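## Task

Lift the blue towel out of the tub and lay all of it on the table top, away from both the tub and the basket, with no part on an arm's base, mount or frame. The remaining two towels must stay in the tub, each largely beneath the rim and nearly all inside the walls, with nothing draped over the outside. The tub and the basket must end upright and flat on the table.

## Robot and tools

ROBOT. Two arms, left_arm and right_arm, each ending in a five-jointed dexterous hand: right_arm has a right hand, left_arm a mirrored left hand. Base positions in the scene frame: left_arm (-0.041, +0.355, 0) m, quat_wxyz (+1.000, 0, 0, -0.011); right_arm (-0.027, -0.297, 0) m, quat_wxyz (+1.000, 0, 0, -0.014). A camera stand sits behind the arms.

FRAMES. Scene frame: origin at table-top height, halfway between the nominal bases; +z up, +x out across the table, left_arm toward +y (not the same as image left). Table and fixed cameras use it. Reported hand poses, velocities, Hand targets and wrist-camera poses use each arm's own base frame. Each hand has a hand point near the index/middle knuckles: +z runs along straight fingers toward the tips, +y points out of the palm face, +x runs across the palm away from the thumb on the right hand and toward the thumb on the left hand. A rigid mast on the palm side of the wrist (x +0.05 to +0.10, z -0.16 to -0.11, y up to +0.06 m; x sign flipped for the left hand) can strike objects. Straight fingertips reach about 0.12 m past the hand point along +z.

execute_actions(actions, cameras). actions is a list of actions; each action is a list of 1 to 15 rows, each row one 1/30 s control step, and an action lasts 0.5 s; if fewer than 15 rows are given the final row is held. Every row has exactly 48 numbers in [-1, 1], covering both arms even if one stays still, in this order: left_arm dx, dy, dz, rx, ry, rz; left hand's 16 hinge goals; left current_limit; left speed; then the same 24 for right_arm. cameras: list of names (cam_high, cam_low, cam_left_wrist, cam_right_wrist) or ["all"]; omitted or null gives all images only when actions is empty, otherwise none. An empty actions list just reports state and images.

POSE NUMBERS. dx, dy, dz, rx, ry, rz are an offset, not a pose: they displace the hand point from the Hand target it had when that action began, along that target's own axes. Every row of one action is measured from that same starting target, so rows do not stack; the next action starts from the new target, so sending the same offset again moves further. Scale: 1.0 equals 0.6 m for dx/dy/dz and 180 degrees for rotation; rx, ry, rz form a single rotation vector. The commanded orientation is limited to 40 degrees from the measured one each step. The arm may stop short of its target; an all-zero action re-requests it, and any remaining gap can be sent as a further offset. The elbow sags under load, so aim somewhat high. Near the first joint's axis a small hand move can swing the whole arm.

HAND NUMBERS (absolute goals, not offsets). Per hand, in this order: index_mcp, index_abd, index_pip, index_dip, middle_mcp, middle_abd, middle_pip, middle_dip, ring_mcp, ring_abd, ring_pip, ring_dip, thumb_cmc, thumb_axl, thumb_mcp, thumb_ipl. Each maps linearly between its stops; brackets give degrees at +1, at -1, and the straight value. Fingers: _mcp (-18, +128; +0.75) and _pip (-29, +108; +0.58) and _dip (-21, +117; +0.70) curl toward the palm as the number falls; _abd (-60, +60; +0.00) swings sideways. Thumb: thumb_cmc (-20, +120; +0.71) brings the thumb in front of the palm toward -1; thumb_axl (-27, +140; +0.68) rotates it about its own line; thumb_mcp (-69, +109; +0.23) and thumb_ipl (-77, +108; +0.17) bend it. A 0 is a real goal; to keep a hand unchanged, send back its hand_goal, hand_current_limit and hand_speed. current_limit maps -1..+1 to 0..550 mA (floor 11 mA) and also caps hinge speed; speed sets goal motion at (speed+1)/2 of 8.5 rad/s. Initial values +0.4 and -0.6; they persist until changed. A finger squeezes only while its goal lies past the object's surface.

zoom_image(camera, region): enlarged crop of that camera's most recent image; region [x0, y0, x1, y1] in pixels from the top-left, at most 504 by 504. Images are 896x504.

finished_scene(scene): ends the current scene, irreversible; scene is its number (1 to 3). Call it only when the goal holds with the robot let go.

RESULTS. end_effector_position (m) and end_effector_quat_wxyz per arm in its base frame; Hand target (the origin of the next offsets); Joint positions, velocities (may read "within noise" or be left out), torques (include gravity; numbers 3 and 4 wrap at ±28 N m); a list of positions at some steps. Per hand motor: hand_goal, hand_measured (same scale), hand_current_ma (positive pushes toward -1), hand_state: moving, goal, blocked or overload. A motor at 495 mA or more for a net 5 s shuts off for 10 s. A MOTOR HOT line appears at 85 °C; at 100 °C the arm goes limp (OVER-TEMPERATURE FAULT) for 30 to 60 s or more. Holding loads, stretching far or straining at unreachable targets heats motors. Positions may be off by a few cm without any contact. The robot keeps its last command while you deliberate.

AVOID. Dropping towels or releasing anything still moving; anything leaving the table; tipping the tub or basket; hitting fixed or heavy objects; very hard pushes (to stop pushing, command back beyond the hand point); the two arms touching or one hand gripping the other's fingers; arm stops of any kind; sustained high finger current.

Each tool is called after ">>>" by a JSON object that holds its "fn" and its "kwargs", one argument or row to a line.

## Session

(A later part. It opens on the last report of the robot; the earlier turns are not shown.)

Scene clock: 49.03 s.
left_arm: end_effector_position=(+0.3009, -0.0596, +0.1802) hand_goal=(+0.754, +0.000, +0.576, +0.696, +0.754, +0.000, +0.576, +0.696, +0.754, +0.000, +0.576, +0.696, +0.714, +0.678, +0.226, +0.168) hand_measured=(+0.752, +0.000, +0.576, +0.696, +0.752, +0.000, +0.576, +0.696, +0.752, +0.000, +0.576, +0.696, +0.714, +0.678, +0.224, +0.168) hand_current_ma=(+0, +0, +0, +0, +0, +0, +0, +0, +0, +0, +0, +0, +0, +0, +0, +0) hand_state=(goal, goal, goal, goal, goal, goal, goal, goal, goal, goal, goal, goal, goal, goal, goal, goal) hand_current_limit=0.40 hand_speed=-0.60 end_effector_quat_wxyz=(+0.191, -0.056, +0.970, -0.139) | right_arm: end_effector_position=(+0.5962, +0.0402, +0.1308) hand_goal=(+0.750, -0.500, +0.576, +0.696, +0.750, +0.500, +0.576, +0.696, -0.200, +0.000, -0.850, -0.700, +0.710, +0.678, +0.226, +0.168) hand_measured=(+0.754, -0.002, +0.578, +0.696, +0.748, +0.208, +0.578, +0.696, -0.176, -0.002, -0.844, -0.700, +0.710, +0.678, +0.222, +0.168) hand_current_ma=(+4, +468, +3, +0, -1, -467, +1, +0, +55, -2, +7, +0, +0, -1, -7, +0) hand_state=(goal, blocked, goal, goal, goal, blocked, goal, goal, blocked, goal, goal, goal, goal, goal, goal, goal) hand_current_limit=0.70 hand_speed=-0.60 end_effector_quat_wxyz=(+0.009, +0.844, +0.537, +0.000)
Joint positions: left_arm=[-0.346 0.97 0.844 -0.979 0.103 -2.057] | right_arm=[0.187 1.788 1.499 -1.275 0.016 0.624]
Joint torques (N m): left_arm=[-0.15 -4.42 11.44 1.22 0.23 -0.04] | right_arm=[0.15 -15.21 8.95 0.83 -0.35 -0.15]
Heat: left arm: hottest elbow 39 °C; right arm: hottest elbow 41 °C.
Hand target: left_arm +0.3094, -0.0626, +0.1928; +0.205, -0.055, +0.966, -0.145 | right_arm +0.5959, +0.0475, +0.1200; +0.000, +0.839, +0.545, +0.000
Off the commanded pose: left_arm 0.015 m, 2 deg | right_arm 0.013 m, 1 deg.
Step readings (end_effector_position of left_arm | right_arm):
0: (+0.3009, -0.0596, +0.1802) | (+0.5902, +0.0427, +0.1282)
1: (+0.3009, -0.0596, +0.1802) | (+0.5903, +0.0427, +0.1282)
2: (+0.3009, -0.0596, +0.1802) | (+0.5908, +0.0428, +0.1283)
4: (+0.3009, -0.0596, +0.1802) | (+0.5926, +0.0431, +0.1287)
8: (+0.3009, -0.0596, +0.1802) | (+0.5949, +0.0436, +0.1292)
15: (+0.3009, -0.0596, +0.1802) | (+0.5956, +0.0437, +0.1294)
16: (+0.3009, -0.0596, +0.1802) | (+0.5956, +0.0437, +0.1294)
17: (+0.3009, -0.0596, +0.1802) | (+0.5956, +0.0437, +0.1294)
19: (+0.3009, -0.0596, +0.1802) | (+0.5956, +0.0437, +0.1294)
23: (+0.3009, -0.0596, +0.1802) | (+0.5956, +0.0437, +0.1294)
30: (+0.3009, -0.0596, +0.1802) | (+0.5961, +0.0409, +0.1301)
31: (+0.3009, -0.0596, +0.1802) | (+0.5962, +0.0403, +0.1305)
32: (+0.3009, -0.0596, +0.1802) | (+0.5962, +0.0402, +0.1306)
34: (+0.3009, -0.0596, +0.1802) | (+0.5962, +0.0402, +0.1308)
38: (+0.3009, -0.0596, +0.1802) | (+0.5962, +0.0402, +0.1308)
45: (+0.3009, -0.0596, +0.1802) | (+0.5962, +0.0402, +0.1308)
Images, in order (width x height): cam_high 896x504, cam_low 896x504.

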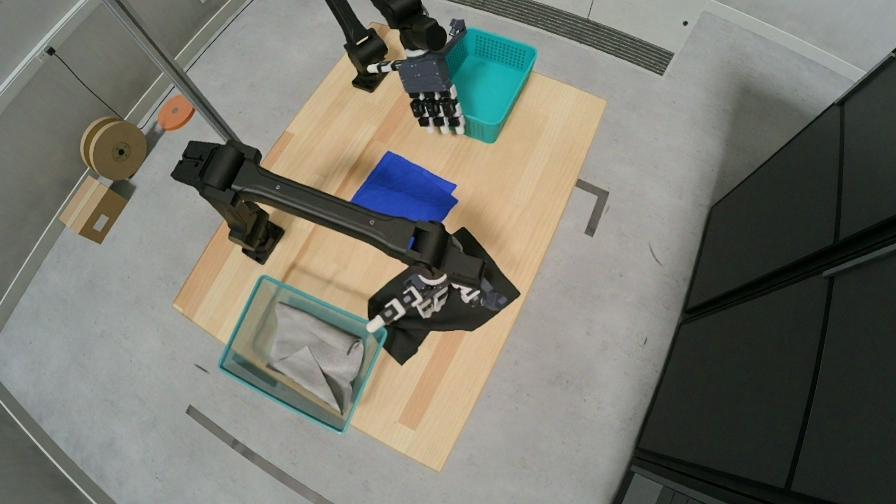

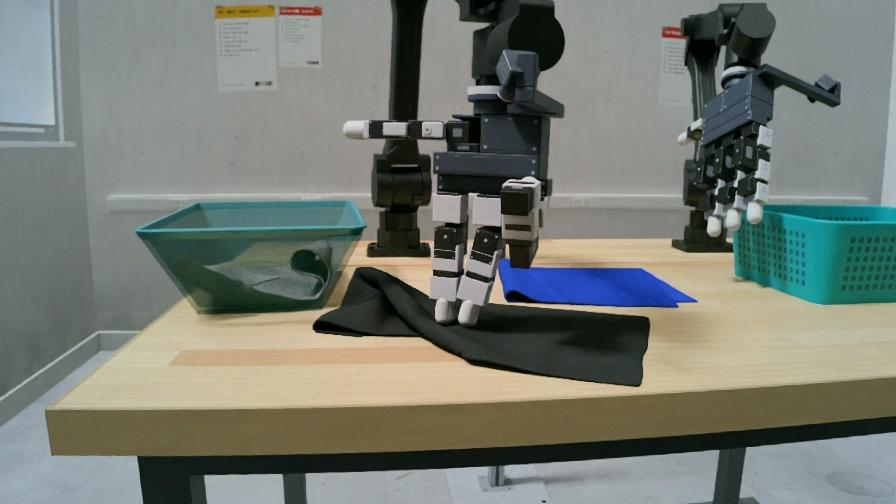

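>>> {"fn": "execute_actions", "kwargs": {
  "actions": [
    [[0,0,0,0,0,0,0.754,0,0.576,0.696,0.754,0,0.576,0.696,0.754,0,0.576,0.696,0.714,0.678,0.226,0.168,0.4,-0.6,0,0,-0.1,0,0,0,0.75,-0.5,0.576,0.696,0.75,0.5,0.576,0.696,-0.2,0,-0.85,-0.7,0.71,0.678,0.226,0.168,0.7,-0.6]],
    [[0,0,0,0,0,0,0.754,0,0.576,0.696,0.754,0,0.576,0.696,0.754,0,0.576,0.696,0.714,0.678,0.226,0.168,0.4,-0.6,0,0,-0.08,0,0,0,0.75,-0.5,0.576,0.696,0.75,0.5,0.576,0.696,-0.2,0,-0.85,-0.7,0.71,0.678,0.226,0.168,0.7,-0.6]]
  ],
  "cameras": ["cam_low","cam_high"]
}}

>>> {"fn": "zoom_image", "kwargs": {
  "camera": "cam_low",
  "region": [290, 200, 660, 400]
}}

Scene clock: 50.77 s.
left_arm: end_effector_position=(+0.3009, -0.0596, +0.1802) hand_goal=(+0.754, +0.000, +0.576, +0.696, +0.754, +0.000, +0.576, +0.696, +0.754, +0.000, +0.576, +0.696, +0.714, +0.678, +0.226, +0.168) hand_measured=(+0.752, +0.000, +0.576, +0.696, +0.752, +0.000, +0.576, +0.696, +0.752, +0.000, +0.576, +0.696, +0.714, +0.678, +0.224, +0.168) hand_current_ma=(+0, +0, +0, +0, +0, +0, +0, +0, +0, +0, +0, +0, +0, +0, +0, +0) hand_state=(goal, goal, goal, goal, goal, goal, goal, goal, goal, goal, goal, goal, goal, goal, goal, goal) hand_current_limit=0.40 hand_speed=-0.60 end_effector_quat_wxyz=(+0.191, -0.056, +0.970, -0.139) | right_arm: end_effector_position=(+0.5821, +0.0397, +0.2008) hand_goal=(+0.750, -0.500, +0.576, +0.696, +0.750, +0.500, +0.576, +0.696, -0.200, +0.000, -0.850, -0.700, +0.710, +0.678, +0.226, +0.168) hand_measured=(+0.748, -0.002, +0.574, +0.694, +0.744, +0.208, +0.572, +0.696, -0.176, -0.002, -0.844, -0.700, +0.710, +0.678, +0.222, +0.168) hand_current_ma=(-2, +467, -2, -2, -9, -467, -4, +0, +55, -2, +7, +0, +0, -1, -7, +0) hand_state=(goal, blocked, goal, goal, goal, blocked, goal, goal, blocked, goal, goal, goal, goal, goal, goal, goal) hand_current_limit=0.70 hand_speed=-0.60 end_effector_quat_wxyz=(-0.008, +0.843, +0.538, -0.025)
Joint positions: left_arm=[-0.346 0.97 0.844 -0.979 0.103 -2.057] | right_arm=[0.187 1.751 1.645 -1.516 0.004 0.622]
Joint torques (N m): left_arm=[-0.15 -4.31 11.43 1.16 0.21 -0.01] | right_arm=[0.15 -16.03 15.28 -0.25 0.03 -0.12]
Heat: left arm: hottest elbow 39 °C; right arm: hottest elbow 41 °C.
Hand target: left_arm +0.3094, -0.0626, +0.1928; +0.205, -0.055, +0.966, -0.145 | right_arm +0.5959, +0.0475, +0.2280; +0.000, +0.839, +0.545, +0.000
Off the commanded pose: left_arm 0.015 m, 2 deg | right_arm 0.032 m, 3 deg.
Step readings (end_effector_position of left_arm | right_arm):
0: (+0.3009, -0.0596, +0.1802) | (+0.5962, +0.0402, +0.1308)
1: (+0.3009, -0.0596, +0.1802) | (+0.5961, +0.0402, +0.1310)
2: (+0.3009, -0.0596, +0.1802) | (+0.5946, +0.0400, +0.1310)
4: (+0.3009, -0.0596, +0.1802) | (+0.5886, +0.0401, +0.1312)
8: (+0.3009, -0.0596, +0.1802) | (+0.5779, +0.0388, +0.1319)
15: (+0.3009, -0.0596, +0.1802) | (+0.5780, +0.0389, +0.1392)
16: (+0.3009, -0.0596, +0.1802) | (+0.5780, +0.0389, +0.1404)
17: (+0.3009, -0.0596, +0.1802) | (+0.5768, +0.0387, +0.1420)
19: (+0.3009, -0.0596, +0.1802) | (+0.5753, +0.0384, +0.1493)
23: (+0.3009, -0.0596, +0.1802) | (+0.5778, +0.0389, +0.1728)
30: (+0.3009, -0.0596, +0.1802) | (+0.5832, +0.0399, +0.2006)
Images, in order (width x height): cam_high 896x504, cam_low 896x504.

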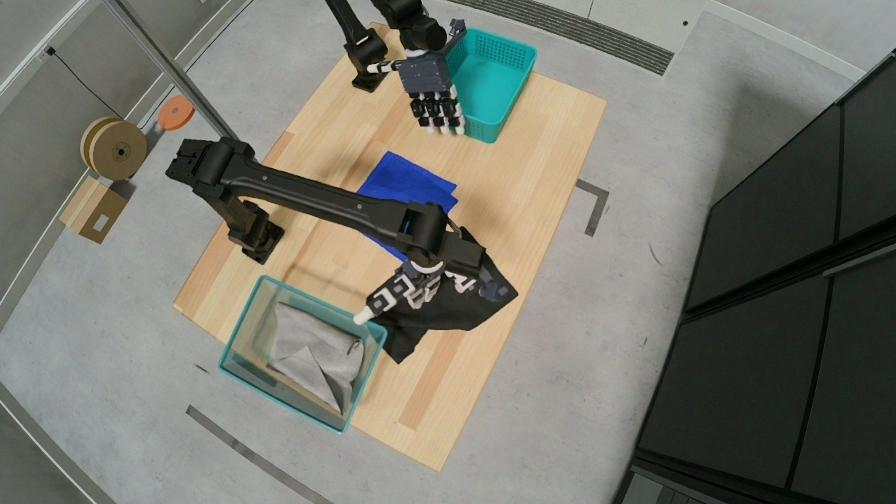

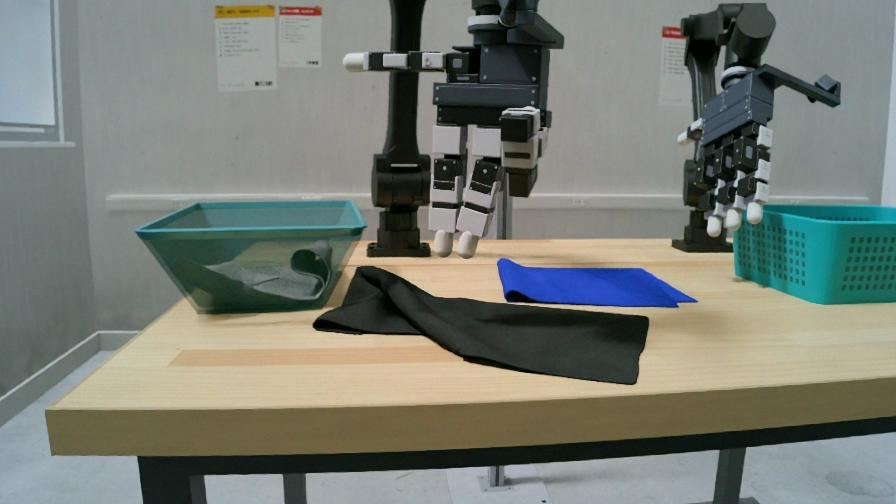

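Scaled by 1.362 from the camera's 896x504 image, which has a finer 1280x720 frame.

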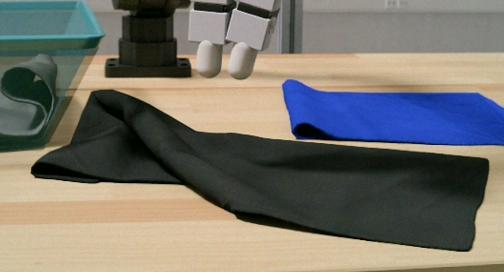

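>>> {"fn": "execute_actions", "kwargs": {
  "actions": [
    [[0,0,0,0,0,0,0.754,0,0.576,0.696,0.754,0,0.576,0.696,0.754,0,0.576,0.696,0.714,0.678,0.226,0.168,0.4,-0.6,0.038,-0.05,0,0,0,-0.114,0.75,0.5,0.576,0.696,0.75,-0.4,0.576,0.696,-0.2,0,-0.85,-0.7,0.71,0.678,0.226,0.168,0.5,-0.4]],
    [[0,0,0,0,0,0,0.754,0,0.576,0.696,0.754,0,0.576,0.696,0.754,0,0.576,0.696,0.714,0.678,0.226,0.168,0.4,-0.6,0,0,0,0,0,-0.114,0.75,0.5,0.576,0.696,0.75,-0.4,0.576,0.696,-0.2,0,-0.85,-0.7,0.71,0.678,0.226,0.168,0.5,-0.4]],
    [[0,0,0,0,0,0,0.754,0,0.576,0.696,0.754,0,0.576,0.696,0.754,0,0.576,0.696,0.714,0.678,0.226,0.168,0.4,-0.6,0,0,0.12,0,0,0,0.75,0.5,0.576,0.696,0.75,-0.4,0.576,0.696,-0.2,0,-0.85,-0.7,0.71,0.678,0.226,0.168,0.5,-0.4]]
  ],
  "cameras": ["cam_low","cam_high","cam_right_wrist"]
}}

>>> {"fn": "zoom_image", "kwargs": {
  "camera": "cam_low",
  "region": [290, 200, 660, 400]
}}

Scene clock: 54.17 s.
left_arm: end_effector_position=(+0.3009, -0.0596, +0.1802) hand_goal=(+0.754, +0.000, +0.576, +0.696, +0.754, +0.000, +0.576, +0.696, +0.754, +0.000, +0.576, +0.696, +0.714, +0.678, +0.226, +0.168) hand_measured=(+0.752, +0.000, +0.576, +0.696, +0.752, +0.000, +0.576, +0.696, +0.752, +0.000, +0.576, +0.696, +0.714, +0.678, +0.224, +0.168) hand_current_ma=(+0, +0, +0, +0, +0, +0, +0, +0, +0, +0, +0, +0, +0, +0, +0, +0) hand_state=(goal, goal, goal, goal, goal, goal, goal, goal, goal, goal, goal, goal, goal, goal, goal, goal) hand_current_limit=0.40 hand_speed=-0.60 end_effector_quat_wxyz=(+0.191, -0.056, +0.970, -0.139) | right_arm: end_effector_position=(+0.5736, +0.0830, +0.1597) hand_goal=(+0.750, +0.500, +0.576, +0.696, +0.750, -0.400, +0.576, +0.696, -0.200, +0.000, -0.850, -0.700, +0.710, +0.678, +0.226, +0.168) hand_measured=(+0.748, +0.494, +0.574, +0.694, +0.746, -0.394, +0.572, +0.696, -0.176, -0.002, -0.844, -0.700, +0.710, +0.678, +0.222, +0.168) hand_current_ma=(-1, -8, -2, -2, -4, +6, -3, +0, +55, -2, +7, +0, +0, -1, -7, +0) hand_state=(goal, goal, goal, goal, goal, goal, goal, goal, blocked, goal, goal, goal, goal, goal, goal, goal) hand_current_limit=0.50 hand_speed=-0.40 end_effector_quat_wxyz=(+0.000, +0.596, +0.803, -0.003)
Joint positions: left_arm=[-0.346 0.97 0.844 -0.979 0.103 -2.057] | right_arm=[0.166 1.66 1.412 -1.328 0.004 -0.127]
Joint torques (N m): left_arm=[-0.44 -4.37 11.51 1.25 0.25 -0.02] | right_arm=[-1.08 -13.68 9.96 0.88 -0.04 -0.15]
Heat: left arm: hottest elbow 39 °C; right arm: hottest elbow 41 °C.
Hand target: left_arm +0.3094, -0.0626, +0.1928; +0.205, -0.055, +0.966, -0.145 | right_arm +0.5778, +0.0805, +0.1560; +0.000, +0.594, +0.804, +0.000
Off the commanded pose: left_arm 0.015 m, 2 deg | right_arm 0.006 m, 0 deg.
Step readings (end_effector_position of left_arm | right_arm):
0: (+0.3009, -0.0596, +0.1802) | (+0.5820, +0.0397, +0.2008)
1: (+0.3009, -0.0596, +0.1802) | (+0.5823, +0.0402, +0.2008)
2: (+0.3009, -0.0596, +0.1802) | (+0.5833, +0.0422, +0.2009)
4: (+0.3009, -0.0596, +0.1802) | (+0.5850, +0.0475, +0.2021)
8: (+0.3009, -0.0596, +0.1802) | (+0.5790, +0.0637, +0.2079)
15: (+0.3009, -0.0596, +0.1802) | (+0.5775, +0.0758, +0.2220)
16: (+0.3009, -0.0596, +0.1802) | (+0.5778, +0.0767, +0.2224)
17: (+0.3009, -0.0596, +0.1802) | (+0.5780, +0.0789, +0.2215)
19: (+0.3009, -0.0596, +0.1802) | (+0.5764, +0.0821, +0.2185)
23: (+0.3009, -0.0596, +0.1802) | (+0.5735, +0.0833, +0.2123)
30: (+0.3009, -0.0596, +0.1802) | (+0.5767, +0.0793, +0.2131)
31: (+0.3009, -0.0596, +0.1802) | (+0.5770, +0.0791, +0.2128)
32: (+0.3009, -0.0596, +0.1802) | (+0.5786, +0.0796, +0.2111)
34: (+0.3009, -0.0596, +0.1802) | (+0.5792, +0.0809, +0.2014)
38: (+0.3009, -0.0596, +0.1802) | (+0.5704, +0.0812, +0.1690)
45: (+0.3009, -0.0596, +0.1802) | (+0.5726, +0.0825, +0.1593)
Images, in order (width x height): cam_high 896x504, cam_low 896x504, cam_right_wrist 896x504.

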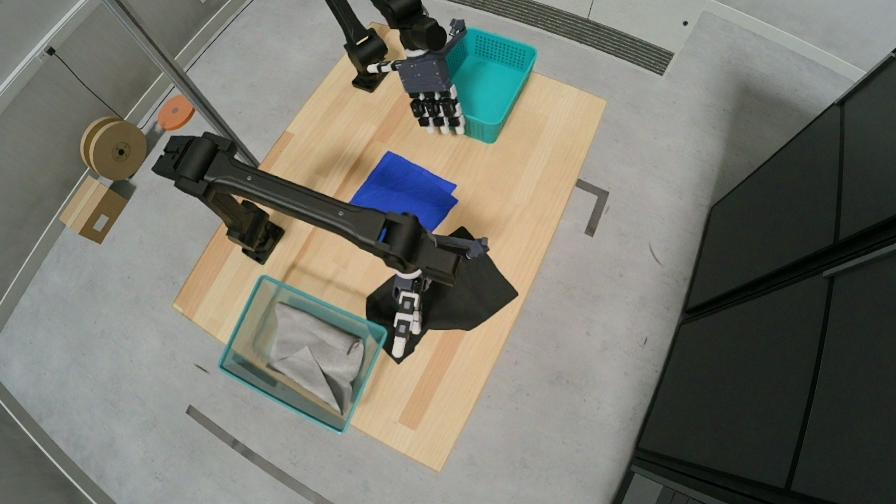

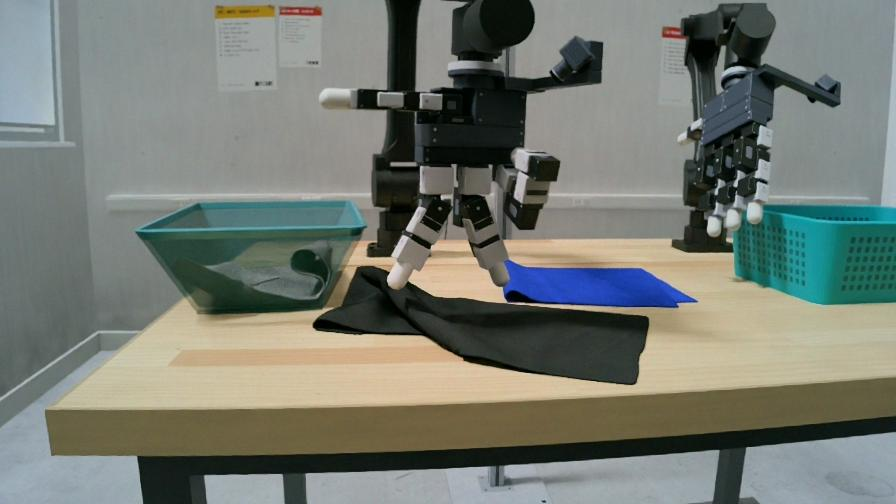

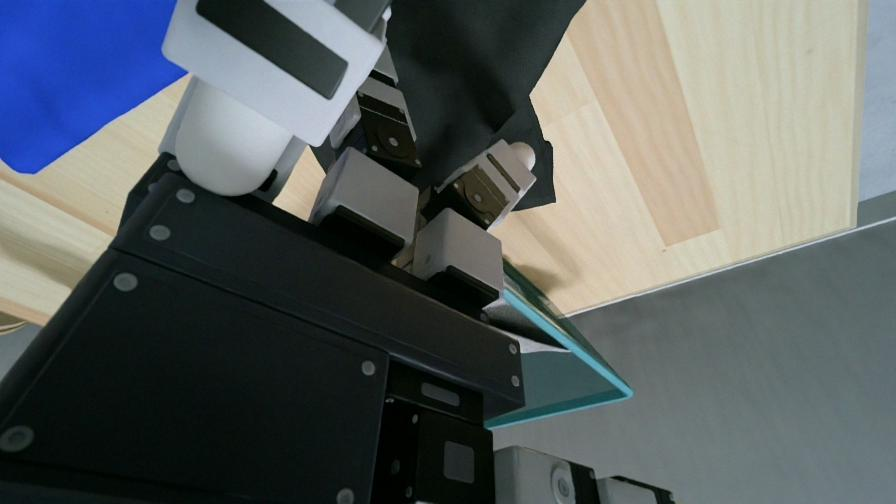

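Scaled by 1.362 from the camera's 896x504 image, which has a finer 1280x720 frame.

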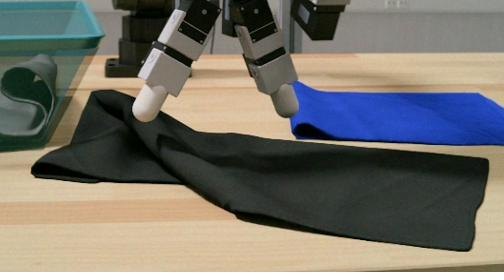

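>>> {"fn": "execute_actions", "kwargs": {
  "actions": [
    [[0,0,0,0,0,0,0.754,0,0.576,0.696,0.754,0,0.576,0.696,0.754,0,0.576,0.696,0.714,0.678,0.226,0.168,0.4,-0.6,0,0,0.08,0,0,0,0.75,0.5,0.576,0.696,0.75,-0.4,0.576,0.696,-0.2,0,-0.85,-0.7,0.71,0.678,0.226,0.168,0.5,-0.4]]
  ],
  "cameras": ["cam_low","cam_high","cam_right_wrist"]
}}

>>> {"fn": "zoom_image", "kwargs": {
  "camera": "cam_low",
  "region": [290, 200, 660, 400]
}}

Scene clock: 55.40 s.
left_arm: end_effector_position=(+0.3009, -0.0596, +0.1802) hand_goal=(+0.754, +0.000, +0.576, +0.696, +0.754, +0.000, +0.576, +0.696, +0.754, +0.000, +0.576, +0.696, +0.714, +0.678, +0.226, +0.168) hand_measured=(+0.752, +0.000, +0.576, +0.696, +0.752, +0.000, +0.576, +0.696, +0.752, +0.000, +0.576, +0.696, +0.714, +0.678, +0.224, +0.168) hand_current_ma=(+0, +0, +0, +0, +0, +0, +0, +0, +0, +0, +0, +0, +0, +0, +0, +0) hand_state=(goal, goal, goal, goal, goal, goal, goal, goal, goal, goal, goal, goal, goal, goal, goal, goal) hand_current_limit=0.40 hand_speed=-0.60 end_effector_quat_wxyz=(+0.191, -0.056, +0.970, -0.139) | right_arm: end_effector_position=(+0.5739, +0.0817, +0.1191) hand_goal=(+0.750, +0.500, +0.576, +0.696, +0.750, -0.400, +0.576, +0.696, -0.200, +0.000, -0.850, -0.700, +0.710, +0.678, +0.226, +0.168) hand_measured=(+0.748, +0.496, +0.574, +0.694, +0.756, -0.414, +0.580, +0.698, -0.176, -0.002, -0.844, -0.700, +0.710, +0.678, +0.222, +0.168) hand_current_ma=(-1, -4, -2, -2, +10, -21, +6, +1, +55, -2, +7, +0, +0, -1, -7, +0) hand_state=(goal, goal, goal, goal, goal, goal, goal, goal, blocked, goal, goal, goal, goal, goal, goal, goal) hand_current_limit=0.50 hand_speed=-0.40 end_effector_quat_wxyz=(+0.003, +0.596, +0.803, +0.000)
Joint positions: left_arm=[-0.346 0.97 0.844 -0.979 0.103 -2.057] | right_arm=[0.164 1.687 1.332 -1.212 0.005 -0.129]
Joint torques (N m): left_arm=[-0.26 -4.42 11.43 1.22 0.23 -0.02] | right_arm=[-0.97 -12.57 9.51 1.06 -0.05 -0.14]
Heat: left arm: hottest elbow 39 °C; right arm: hottest elbow 41 °C.
Hand target: left_arm +0.3094, -0.0626, +0.1928; +0.205, -0.055, +0.966, -0.145 | right_arm +0.5777, +0.0805, +0.1080; +0.000, +0.594, +0.804, +0.000
Off the commanded pose: left_arm 0.015 m, 2 deg | right_arm 0.012 m, 0 deg.
Step readings (end_effector_position of left_arm | right_arm):
0: (+0.3009, -0.0596, +0.1802) | (+0.5736, +0.0830, +0.1597)
1: (+0.3009, -0.0596, +0.1802) | (+0.5737, +0.0830, +0.1596)
2: (+0.3009, -0.0596, +0.1802) | (+0.5750, +0.0833, +0.1583)
4: (+0.3009, -0.0596, +0.1802) | (+0.5775, +0.0837, +0.1525)
8: (+0.3009, -0.0596, +0.1802) | (+0.5727, +0.0829, +0.1304)
15: (+0.3009, -0.0596, +0.1802) | (+0.5737, +0.0817, +0.1190)
Images, in order (width x height): cam_high 896x504, cam_low 896x504, cam_right_wrist 896x504.

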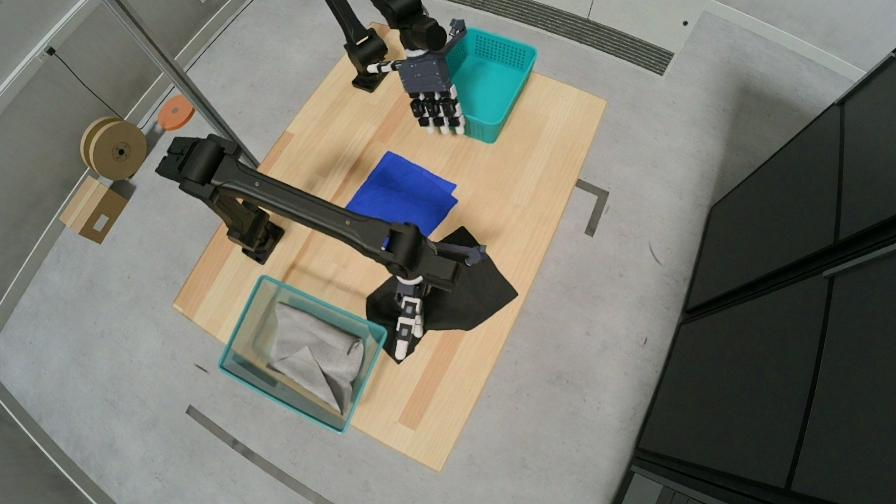

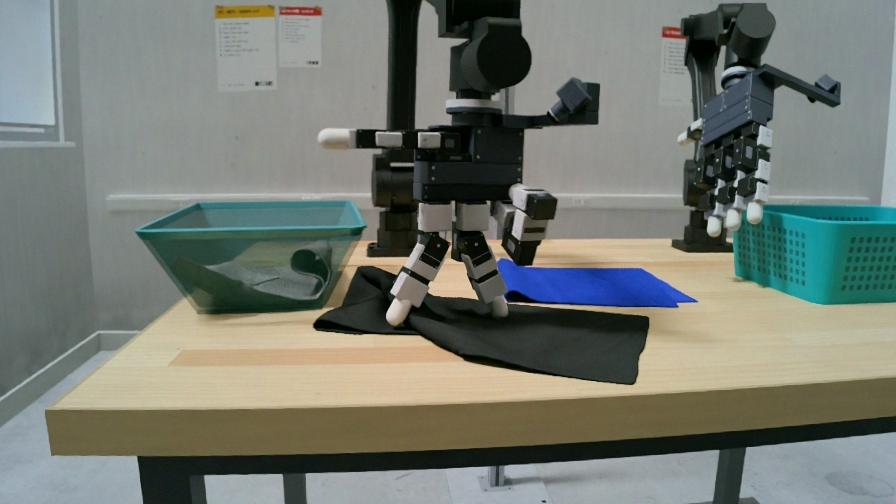

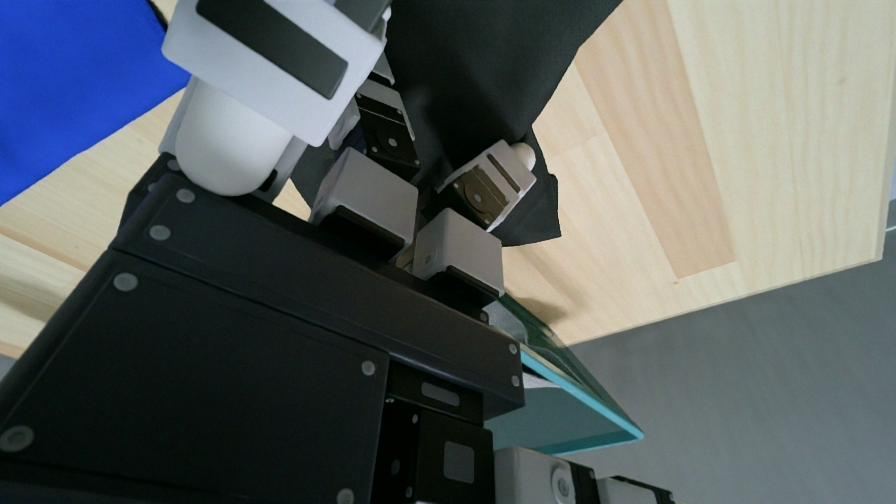

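Scaled by 1.362 from the camera's 896x504 image, which has a finer 1280x720 frame.

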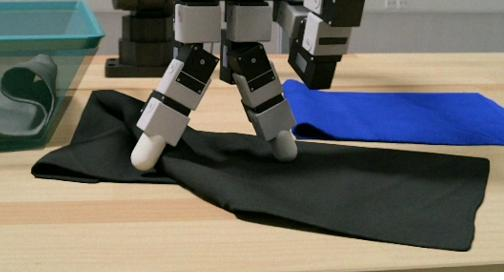

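>>> {"fn": "execute_actions", "kwargs": {
  "actions": [
    [[0,0,0,0,0,0,0.754,0,0.576,0.696,0.754,0,0.576,0.696,0.754,0,0.576,0.696,0.714,0.678,0.226,0.168,0.4,-0.6,0,0,-0.01,0,0,0,0.75,-0.5,0.576,0.696,0.75,0.5,0.576,0.696,-0.2,0,-0.85,-0.7,0.71,0.678,0.226,0.168,0.7,-0.7]],
    [[0,0,0,0,0,0,0.754,0,0.576,0.696,0.754,0,0.576,0.696,0.754,0,0.576,0.696,0.714,0.678,0.226,0.168,0.4,-0.6,0,0,0,0,0,0,0.75,-0.5,0.576,0.696,0.75,0.5,0.576,0.696,-0.2,0,-0.85,-0.7,0.71,0.678,0.226,0.168,0.7,-0.6]]
  ],
  "cameras": ["cam_low","cam_high","cam_right_wrist"]
}}

>>> {"fn": "zoom_image", "kwargs": {
  "camera": "cam_low",
  "region": [290, 200, 660, 400]
}}

Scene clock: 56.97 s.
left_arm: end_effector_position=(+0.3009, -0.0596, +0.1802) hand_goal=(+0.754, +0.000, +0.576, +0.696, +0.754, +0.000, +0.576, +0.696, +0.754, +0.000, +0.576, +0.696, +0.714, +0.678, +0.226, +0.168) hand_measured=(+0.752, +0.000, +0.576, +0.696, +0.752, +0.000, +0.576, +0.696, +0.752, +0.000, +0.576, +0.696, +0.714, +0.678, +0.224, +0.168) hand_current_ma=(+0, +0, +0, +0, +0, +0, +0, +0, +0, +0, +0, +0, +0, +0, +0, +0) hand_state=(goal, goal, goal, goal, goal, goal, goal, goal, goal, goal, goal, goal, goal, goal, goal, goal) hand_current_limit=0.40 hand_speed=-0.60 end_effector_quat_wxyz=(+0.191, -0.056, +0.970, -0.139) | right_arm: end_effector_position=(+0.5738, +0.0831, +0.1252) hand_goal=(+0.750, -0.500, +0.576, +0.696, +0.750, +0.500, +0.576, +0.696, -0.200, +0.000, -0.850, -0.700, +0.710, +0.678, +0.226, +0.168) hand_measured=(+0.748, +0.076, +0.574, +0.694, +0.756, -0.186, +0.582, +0.698, -0.176, -0.002, -0.844, -0.700, +0.710, +0.678, +0.222, +0.168) hand_current_ma=(-3, +467, -2, -2, +10, -467, +9, +2, +55, -2, +7, +0, +0, -1, -7, +0) hand_state=(goal, blocked, goal, goal, goal, blocked, goal, goal, blocked, goal, goal, goal, goal, goal, goal, goal) hand_current_limit=0.70 hand_speed=-0.60 end_effector_quat_wxyz=(+0.006, +0.595, +0.803, +0.005)
Joint positions: left_arm=[-0.346 0.97 0.844 -0.979 0.103 -2.057] | right_arm=[0.164 1.676 1.332 -1.212 0 -0.131]
Joint torques (N m): left_arm=[-0.21 -4.37 11.49 1.25 0.22 -0.02] | right_arm=[-1.03 -12.1 10.41 0.54 0.09 -0.13]
Heat: left arm: hottest elbow 39 °C; right arm: hottest elbow 41 °C.
Hand target: left_arm +0.3094, -0.0626, +0.1928; +0.205, -0.055, +0.966, -0.145 | right_arm +0.5777, +0.0805, +0.1139; +0.000, +0.594, +0.804, +0.000
Off the commanded pose: left_arm 0.015 m, 2 deg | right_arm 0.012 m, 1 deg.
Step readings (end_effector_position of left_arm | right_arm):
0: (+0.3009, -0.0596, +0.1802) | (+0.5739, +0.0817, +0.1191)
1: (+0.3009, -0.0596, +0.1802) | (+0.5739, +0.0817, +0.1191)
2: (+0.3009, -0.0596, +0.1802) | (+0.5739, +0.0818, +0.1191)
4: (+0.3009, -0.0596, +0.1802) | (+0.5738, +0.0827, +0.1190)
8: (+0.3009, -0.0596, +0.1802) | (+0.5737, +0.0834, +0.1209)
15: (+0.3009, -0.0596, +0.1802) | (+0.5738, +0.0833, +0.1252)
16: (+0.3009, -0.0596, +0.1802) | (+0.5738, +0.0832, +0.1252)
17: (+0.3009, -0.0596, +0.1802) | (+0.5738, +0.0831, +0.1252)
19: (+0.3009, -0.0596, +0.1802) | (+0.5738, +0.0831, +0.1252)
23: (+0.3009, -0.0596, +0.1802) | (+0.5738, +0.0831, +0.1252)
30: (+0.3009, -0.0596, +0.1802) | (+0.5738, +0.0831, +0.1252)
Images, in order (width x height): cam_high 896x504, cam_low 896x504, cam_right_wrist 896x504.

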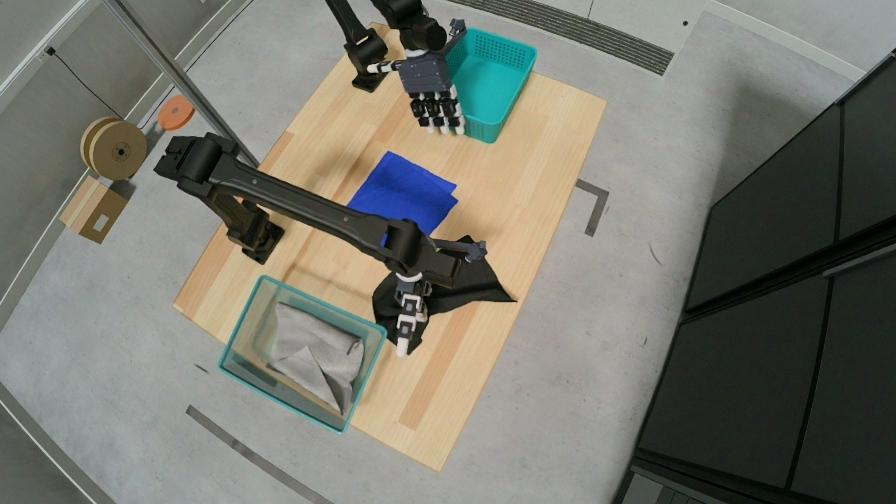

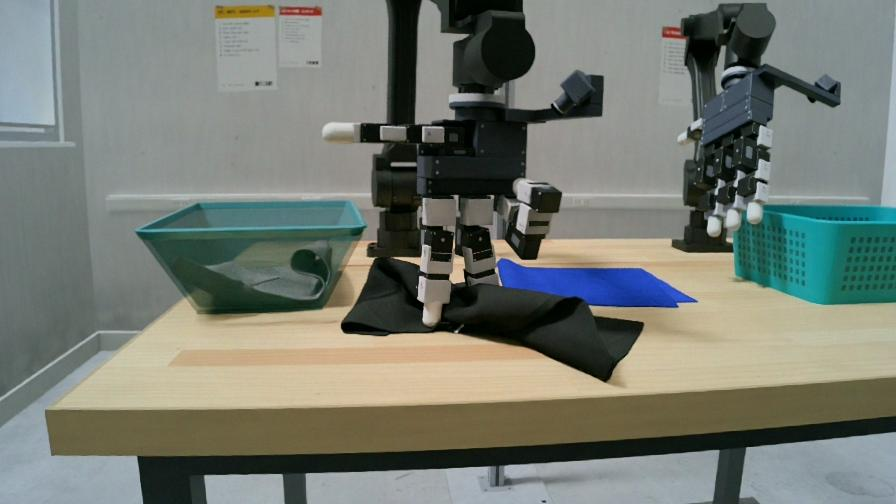

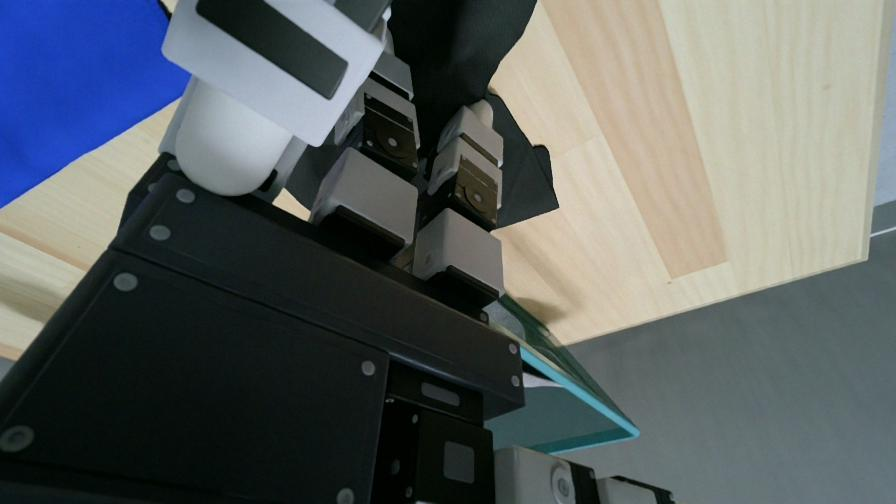

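Scaled by 1.362 from the camera's 896x504 image, which has a finer 1280x720 frame.

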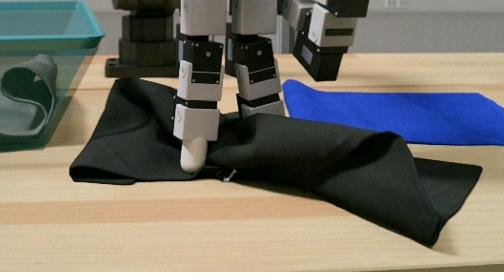

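>>> {"fn": "execute_actions", "kwargs": {
  "actions": [
    [[0,0,0,0,0,0,0.754,0,0.576,0.696,0.754,0,0.576,0.696,0.754,0,0.576,0.696,0.714,0.678,0.226,0.168,0.4,-0.6,0,0,-0.1,0,0,0,0.75,-0.5,0.576,0.696,0.75,0.5,0.576,0.696,-0.2,0,-0.85,-0.7,0.71,0.678,0.226,0.168,0.7,-0.6]],
    [[0,0,0,0,0,0,0.754,0,0.576,0.696,0.754,0,0.576,0.696,0.754,0,0.576,0.696,0.714,0.678,0.226,0.168,0.4,-0.6,0,0,-0.13,0,0,0,0.75,-0.5,0.576,0.696,0.75,0.5,0.576,0.696,-0.2,0,-0.85,-0.7,0.71,0.678,0.226,0.168,0.7,-0.6]],
    [[0,0,0,0,0,0,0.754,0,0.576,0.696,0.754,0,0.576,0.696,0.754,0,0.576,0.696,0.714,0.678,0.226,0.168,0.4,-0.6,0,0,-0.15,0,0,0,0.75,-0.5,0.576,0.696,0.75,0.5,0.576,0.696,-0.2,0,-0.85,-0.7,0.71,0.678,0.226,0.168,0.7,-0.6]]
  ],
  "cameras": ["cam_low","cam_high"]
}}

Scene clock: 59.23 s.
left_arm: end_effector_position=(+0.3009, -0.0596, +0.1802) hand_goal=(+0.754, +0.000, +0.576, +0.696, +0.754, +0.000, +0.576, +0.696, +0.754, +0.000, +0.576, +0.696, +0.714, +0.678, +0.226, +0.168) hand_measured=(+0.752, +0.000, +0.576, +0.696, +0.752, +0.000, +0.576, +0.696, +0.752, +0.000, +0.576, +0.696, +0.714, +0.678, +0.224, +0.168) hand_current_ma=(+0, +0, +0, +0, +0, +0, +0, +0, +0, +0, +0, +0, +0, +0, +0, +0) hand_state=(goal, goal, goal, goal, goal, goal, goal, goal, goal, goal, goal, goal, goal, goal, goal, goal) hand_current_limit=0.40 hand_speed=-0.60 end_effector_quat_wxyz=(+0.191, -0.056, +0.970, -0.139) | right_arm: end_effector_position=(+0.5684, +0.0822, +0.3129) hand_goal=(+0.750, -0.500, +0.576, +0.696, +0.750, +0.500, +0.576, +0.696, -0.200, +0.000, -0.850, -0.700, +0.710, +0.678, +0.226, +0.168) hand_measured=(+0.738, -0.036, +0.570, +0.694, +0.758, -0.064, +0.578, +0.696, -0.176, -0.002, -0.844, -0.700, +0.710, +0.678, +0.222, +0.168) hand_current_ma=(-19, +467, -6, -2, +10, -467, +2, +0, +55, -2, +7, +0, +0, -1, -7, +0) hand_state=(goal, blocked, goal, goal, goal, blocked, goal, goal, blocked, goal, goal, goal, goal, goal, goal, goal) hand_current_limit=0.70 hand_speed=-0.60 end_effector_quat_wxyz=(+0.007, +0.595, +0.803, +0.007)
Joint positions: left_arm=[-0.346 0.97 0.844 -0.979 0.103 -2.057] | right_arm=[0.164 1.608 1.745 -1.688 0 -0.131]
Joint torques (N m): left_arm=[-0.21 -4.37 11.47 1.22 0.24 -0.03] | right_arm=[-0.85 -13.92 15.73 -0.01 0.14 -0.12]
Heat: left arm: hottest elbow 40 °C; right arm: hottest elbow 41 °C.
Hand target: left_arm +0.3094, -0.0626, +0.1928; +0.205, -0.055, +0.966, -0.145 | right_arm +0.5778, +0.0806, +0.3421; +0.000, +0.594, +0.804, +0.000
Off the commanded pose: left_arm 0.015 m, 2 deg | right_arm 0.031 m, 1 deg.
joint sent to its limit (right arm) — joint 4 (wrist pitch), lower limit. The joint targets are off in orientation, not in position.
Step readings (end_effector_position of left_arm | right_arm):
0: (+0.3009, -0.0596, +0.1802) | (+0.5738, +0.0831, +0.1252)
1: (+0.3009, -0.0596, +0.1802) | (+0.5739, +0.0831, +0.1256)
2: (+0.3009, -0.0596, +0.1802) | (+0.5731, +0.0829, +0.1264)
4: (+0.3009, -0.0596, +0.1802) | (+0.5680, +0.0822, +0.1276)
8: (+0.3009, -0.0596, +0.1802) | (+0.5608, +0.0810, +0.1319)
15: (+0.3009, -0.0596, +0.1802) | (+0.5586, +0.0806, +0.1356)
16: (+0.3009, -0.0596, +0.1802) | (+0.5582, +0.0806, +0.1360)
17: (+0.3009, -0.0596, +0.1802) | (+0.5563, +0.0802, +0.1375)
19: (+0.3009, -0.0596, +0.1802) | (+0.5529, +0.0797, +0.1471)
23: (+0.3009, -0.0596, +0.1802) | (+0.5574, +0.0804, +0.1846)
30: (+0.3009, -0.0596, +0.1802) | (+0.5656, +0.0818, +0.2301)
31: (+0.3009, -0.0596, +0.1802) | (+0.5652, +0.0817, +0.2309)
32: (+0.3009, -0.0596, +0.1802) | (+0.5630, +0.0813, +0.2328)
34: (+0.3009, -0.0596, +0.1802) | (+0.5585, +0.0806, +0.2430)
38: (+0.3009, -0.0596, +0.1802) | (+0.5651, +0.0817, +0.2810)
45: (+0.3009, -0.0596, +0.1802) | (+0.5690, +0.0823, +0.3130)
Images, in order (width x height): cam_high 896x504, cam_low 896x504.

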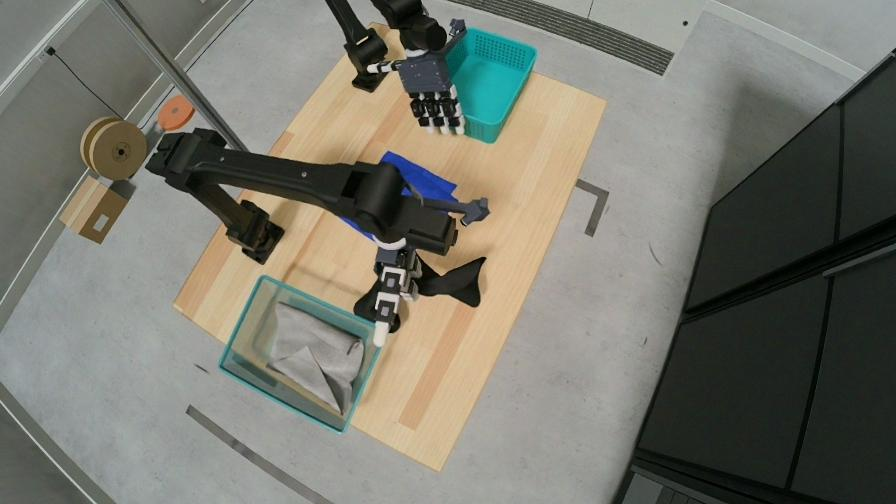

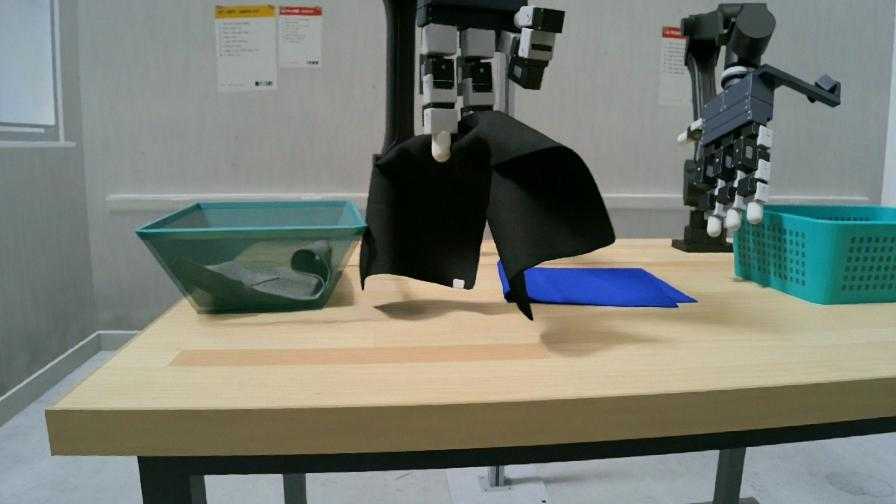

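>>> {"fn": "execute_actions", "kwargs": {
  "actions": [
    [[0,0,0,0,0,0,0.754,0,0.576,0.696,0.754,0,0.576,0.696,0.754,0,0.576,0.696,0.714,0.678,0.226,0.168,0.4,-0.6,0,0,-0.14,0,0,0,0.75,-0.5,0.576,0.696,0.75,0.5,0.576,0.696,-0.2,0,-0.85,-0.7,0.71,0.678,0.226,0.168,0.7,-0.6]],
    [[0,0,0,0,0,0,0.754,0,0.576,0.696,0.754,0,0.576,0.696,0.754,0,0.576,0.696,0.714,0.678,0.226,0.168,0.4,-0.6,0,0,-0.14,0,0,0,0.75,-0.5,0.576,0.696,0.75,0.5,0.576,0.696,-0.2,0,-0.85,-0.7,0.71,0.678,0.226,0.168,0.7,-0.6]],
    [[0,0,0,0,0,0,0.754,0,0.576,0.696,0.754,0,0.576,0.696,0.754,0,0.576,0.696,0.714,0.678,0.226,0.168,0.4,-0.6,-0.122,-0.142,0,0,0,0.076,0.75,-0.5,0.576,0.696,0.75,0.5,0.576,0.696,-0.2,0,-0.85,-0.7,0.71,0.678,0.226,0.168,0.7,-0.6]],
    [[0,0,0,0,0,0,0.754,0,0.576,0.696,0.754,0,0.576,0.696,0.754,0,0.576,0.696,0.714,0.678,0.226,0.168,0.4,-0.6,-0.152,-0.109,0,0,0,0.076,0.75,-0.5,0.576,0.696,0.75,0.5,0.576,0.696,-0.2,0,-0.85,-0.7,0.71,0.678,0.226,0.168,0.7,-0.6]],
    [[0,0,0,0,0,0,0.754,0,0.576,0.696,0.754,0,0.576,0.696,0.754,0,0.576,0.696,0.714,0.678,0.226,0.168,0.4,-0.6,-0.174,-0.07,0,0,0,0.076,0.75,-0.5,0.576,0.696,0.75,0.5,0.576,0.696,-0.2,0,-0.85,-0.7,0.71,0.678,0.226,0.168,0.7,-0.6]]
  ],
  "cameras": ["cam_low","cam_high"]
}}

>>> {"fn": "zoom_image", "kwargs": {
  "camera": "cam_high",
  "region": [180, 230, 420, 450]
}}

Scene clock: 63.23 s.
left_arm: end_effector_position=(+0.3009, -0.0596, +0.1802) hand_goal=(+0.754, +0.000, +0.576, +0.696, +0.754, +0.000, +0.576, +0.696, +0.754, +0.000, +0.576, +0.696, +0.714, +0.678, +0.226, +0.168) hand_measured=(+0.752, +0.000, +0.576, +0.696, +0.752, +0.000, +0.576, +0.696, +0.752, +0.000, +0.576, +0.696, +0.714, +0.678, +0.224, +0.168) hand_current_ma=(+0, +0, +0, +0, +0, +0, +0, +0, +0, +0, +0, +0, +0, +0, +0, +0) hand_state=(goal, goal, goal, goal, goal, goal, goal, goal, goal, goal, goal, goal, goal, goal, goal, goal) hand_current_limit=0.40 hand_speed=-0.60 end_effector_quat_wxyz=(+0.191, -0.056, +0.970, -0.139) | right_arm: end_effector_position=(+0.4053, -0.2050, +0.5070) hand_goal=(+0.750, -0.500, +0.576, +0.696, +0.750, +0.500, +0.576, +0.696, -0.200, +0.000, -0.850, -0.700, +0.710, +0.678, +0.226, +0.168) hand_measured=(+0.744, -0.036, +0.572, +0.694, +0.762, -0.064, +0.580, +0.696, -0.176, -0.002, -0.844, -0.700, +0.712, +0.678, +0.222, +0.168) hand_current_ma=(-9, +467, -6, -2, +22, -467, +6, +0, +55, -2, +7, +0, +2, -1, -7, +0) hand_state=(goal, blocked, goal, goal, goal, blocked, goal, goal, blocked, goal, goal, goal, goal, goal, goal, goal) hand_current_limit=0.70 hand_speed=-0.60 end_effector_quat_wxyz=(+0.172, +0.823, +0.531, +0.106)
Joint positions: left_arm=[-0.346 0.97 0.844 -0.979 0.103 -2.057] | right_arm=[-0.409 1.199 1.727 -1.691 0.015 0.012]
Joint torques (N m): left_arm=[-0.09 -4.19 11.52 1.22 0.23 0] | right_arm=[-0.91 -7.88 9.55 0.88 0.19 -0.17]
Heat: left arm: hottest elbow 40 °C; right arm: hottest elbow 42 °C.
Hand target: left_arm +0.3094, -0.0626, +0.1928; +0.205, -0.055, +0.966, -0.145 | right_arm +0.3979, -0.2044, +0.5102; +0.000, +0.839, +0.545, +0.000
Off the commanded pose: left_arm 0.015 m, 2 deg | right_arm 0.008 m, 23 deg.
joint sent to its limit (right arm) — joint 4 (wrist pitch), lower limit. The joint targets are off in orientation, not in position.
Step readings (end_effector_position of left_arm | right_arm):
0: (+0.3009, -0.0596, +0.1802) | (+0.5684, +0.0822, +0.3129)
1: (+0.3009, -0.0596, +0.1802) | (+0.5684, +0.0822, +0.3129)
2: (+0.3009, -0.0596, +0.1802) | (+0.5687, +0.0823, +0.3139)
4: (+0.3009, -0.0596, +0.1802) | (+0.5706, +0.0826, +0.3202)
8: (+0.3009, -0.0596, +0.1802) | (+0.5732, +0.0829, +0.3479)
15: (+0.3009, -0.0596, +0.1802) | (+0.5711, +0.0825, +0.3943)
16: (+0.3009, -0.0596, +0.1802) | (+0.5714, +0.0825, +0.3976)
17: (+0.3009, -0.0596, +0.1802) | (+0.5720, +0.0826, +0.4008)
19: (+0.3009, -0.0596, +0.1802) | (+0.5740, +0.0828, +0.4108)
23: (+0.3009, -0.0596, +0.1802) | (+0.5782, +0.0833, +0.4424)
30: (+0.3009, -0.0596, +0.1802) | (+0.5771, +0.0832, +0.4757)
31: (+0.3009, -0.0596, +0.1802) | (+0.5770, +0.0829, +0.4764)
32: (+0.3009, -0.0596, +0.1802) | (+0.5765, +0.0807, +0.4771)
34: (+0.3009, -0.0596, +0.1802) | (+0.5720, +0.0668, +0.4767)
38: (+0.3009, -0.0596, +0.1802) | (+0.5520, +0.0196, +0.4824)
45: (+0.3009, -0.0596, +0.1802) | (+0.5231, -0.0129, +0.5141)
46: (+0.3009, -0.0596, +0.1802) | (+0.5209, -0.0134, +0.5162)
47: (+0.3009, -0.0596, +0.1802) | (+0.5181, -0.0180, +0.5155)
49: (+0.3009, -0.0596, +0.1802) | (+0.5082, -0.0322, +0.5080)
53: (+0.3009, -0.0596, +0.1802) | (+0.4863, -0.0816, +0.4984)
60: (+0.3009, -0.0596, +0.1802) | (+0.4675, -0.1080, +0.5065)
61: (+0.3009, -0.0596, +0.1802) | (+0.4663, -0.1086, +0.5073)
62: (+0.3009, -0.0596, +0.1802) | (+0.4636, -0.1129, +0.5068)
64: (+0.3009, -0.0596, +0.1802) | (+0.4532, -0.1299, +0.5025)
68: (+0.3009, -0.0596, +0.1802) | (+0.4230, -0.1838, +0.4996)
75: (+0.3009, -0.0596, +0.1802) | (+0.4053, -0.2051, +0.5068)
Images, in order (width x height): cam_high 896x504, cam_low 896x504.

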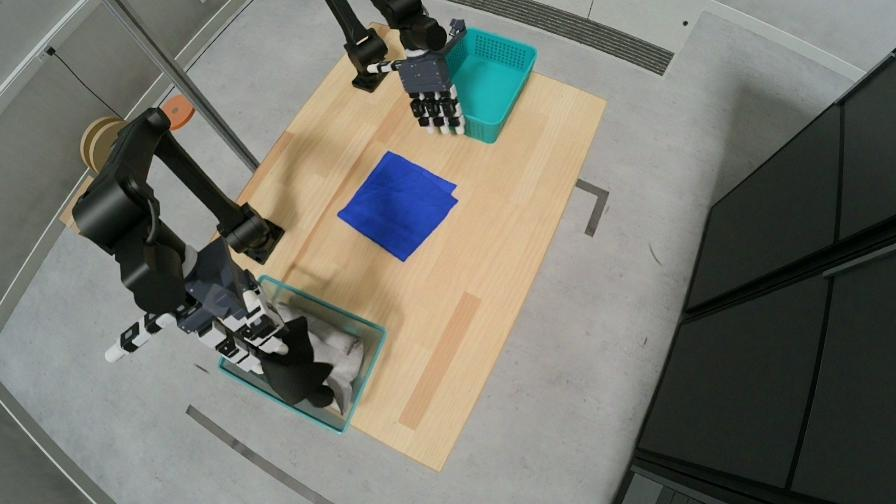

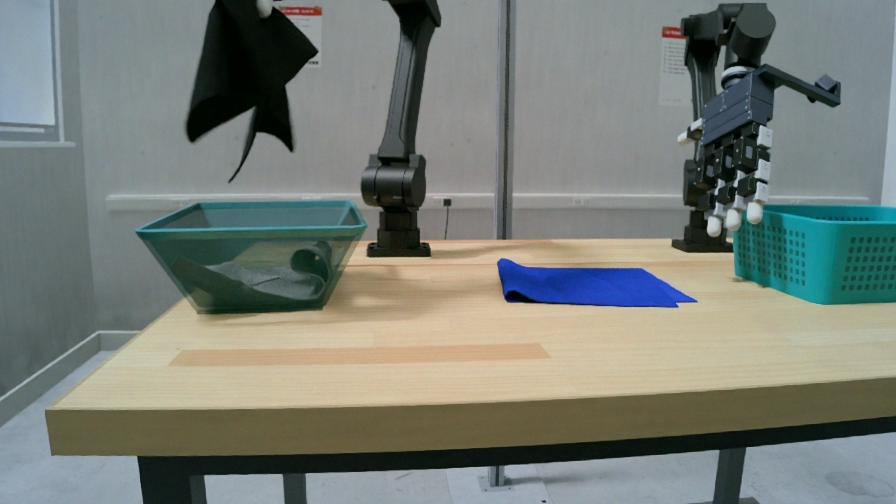

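Scaled by 2.100 from the camera's 896x504 image, which has a finer 1280x720 frame.

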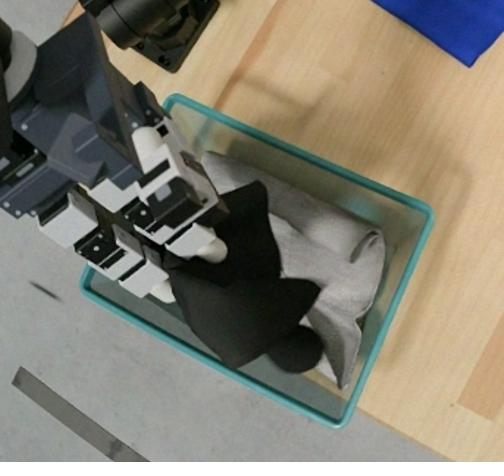

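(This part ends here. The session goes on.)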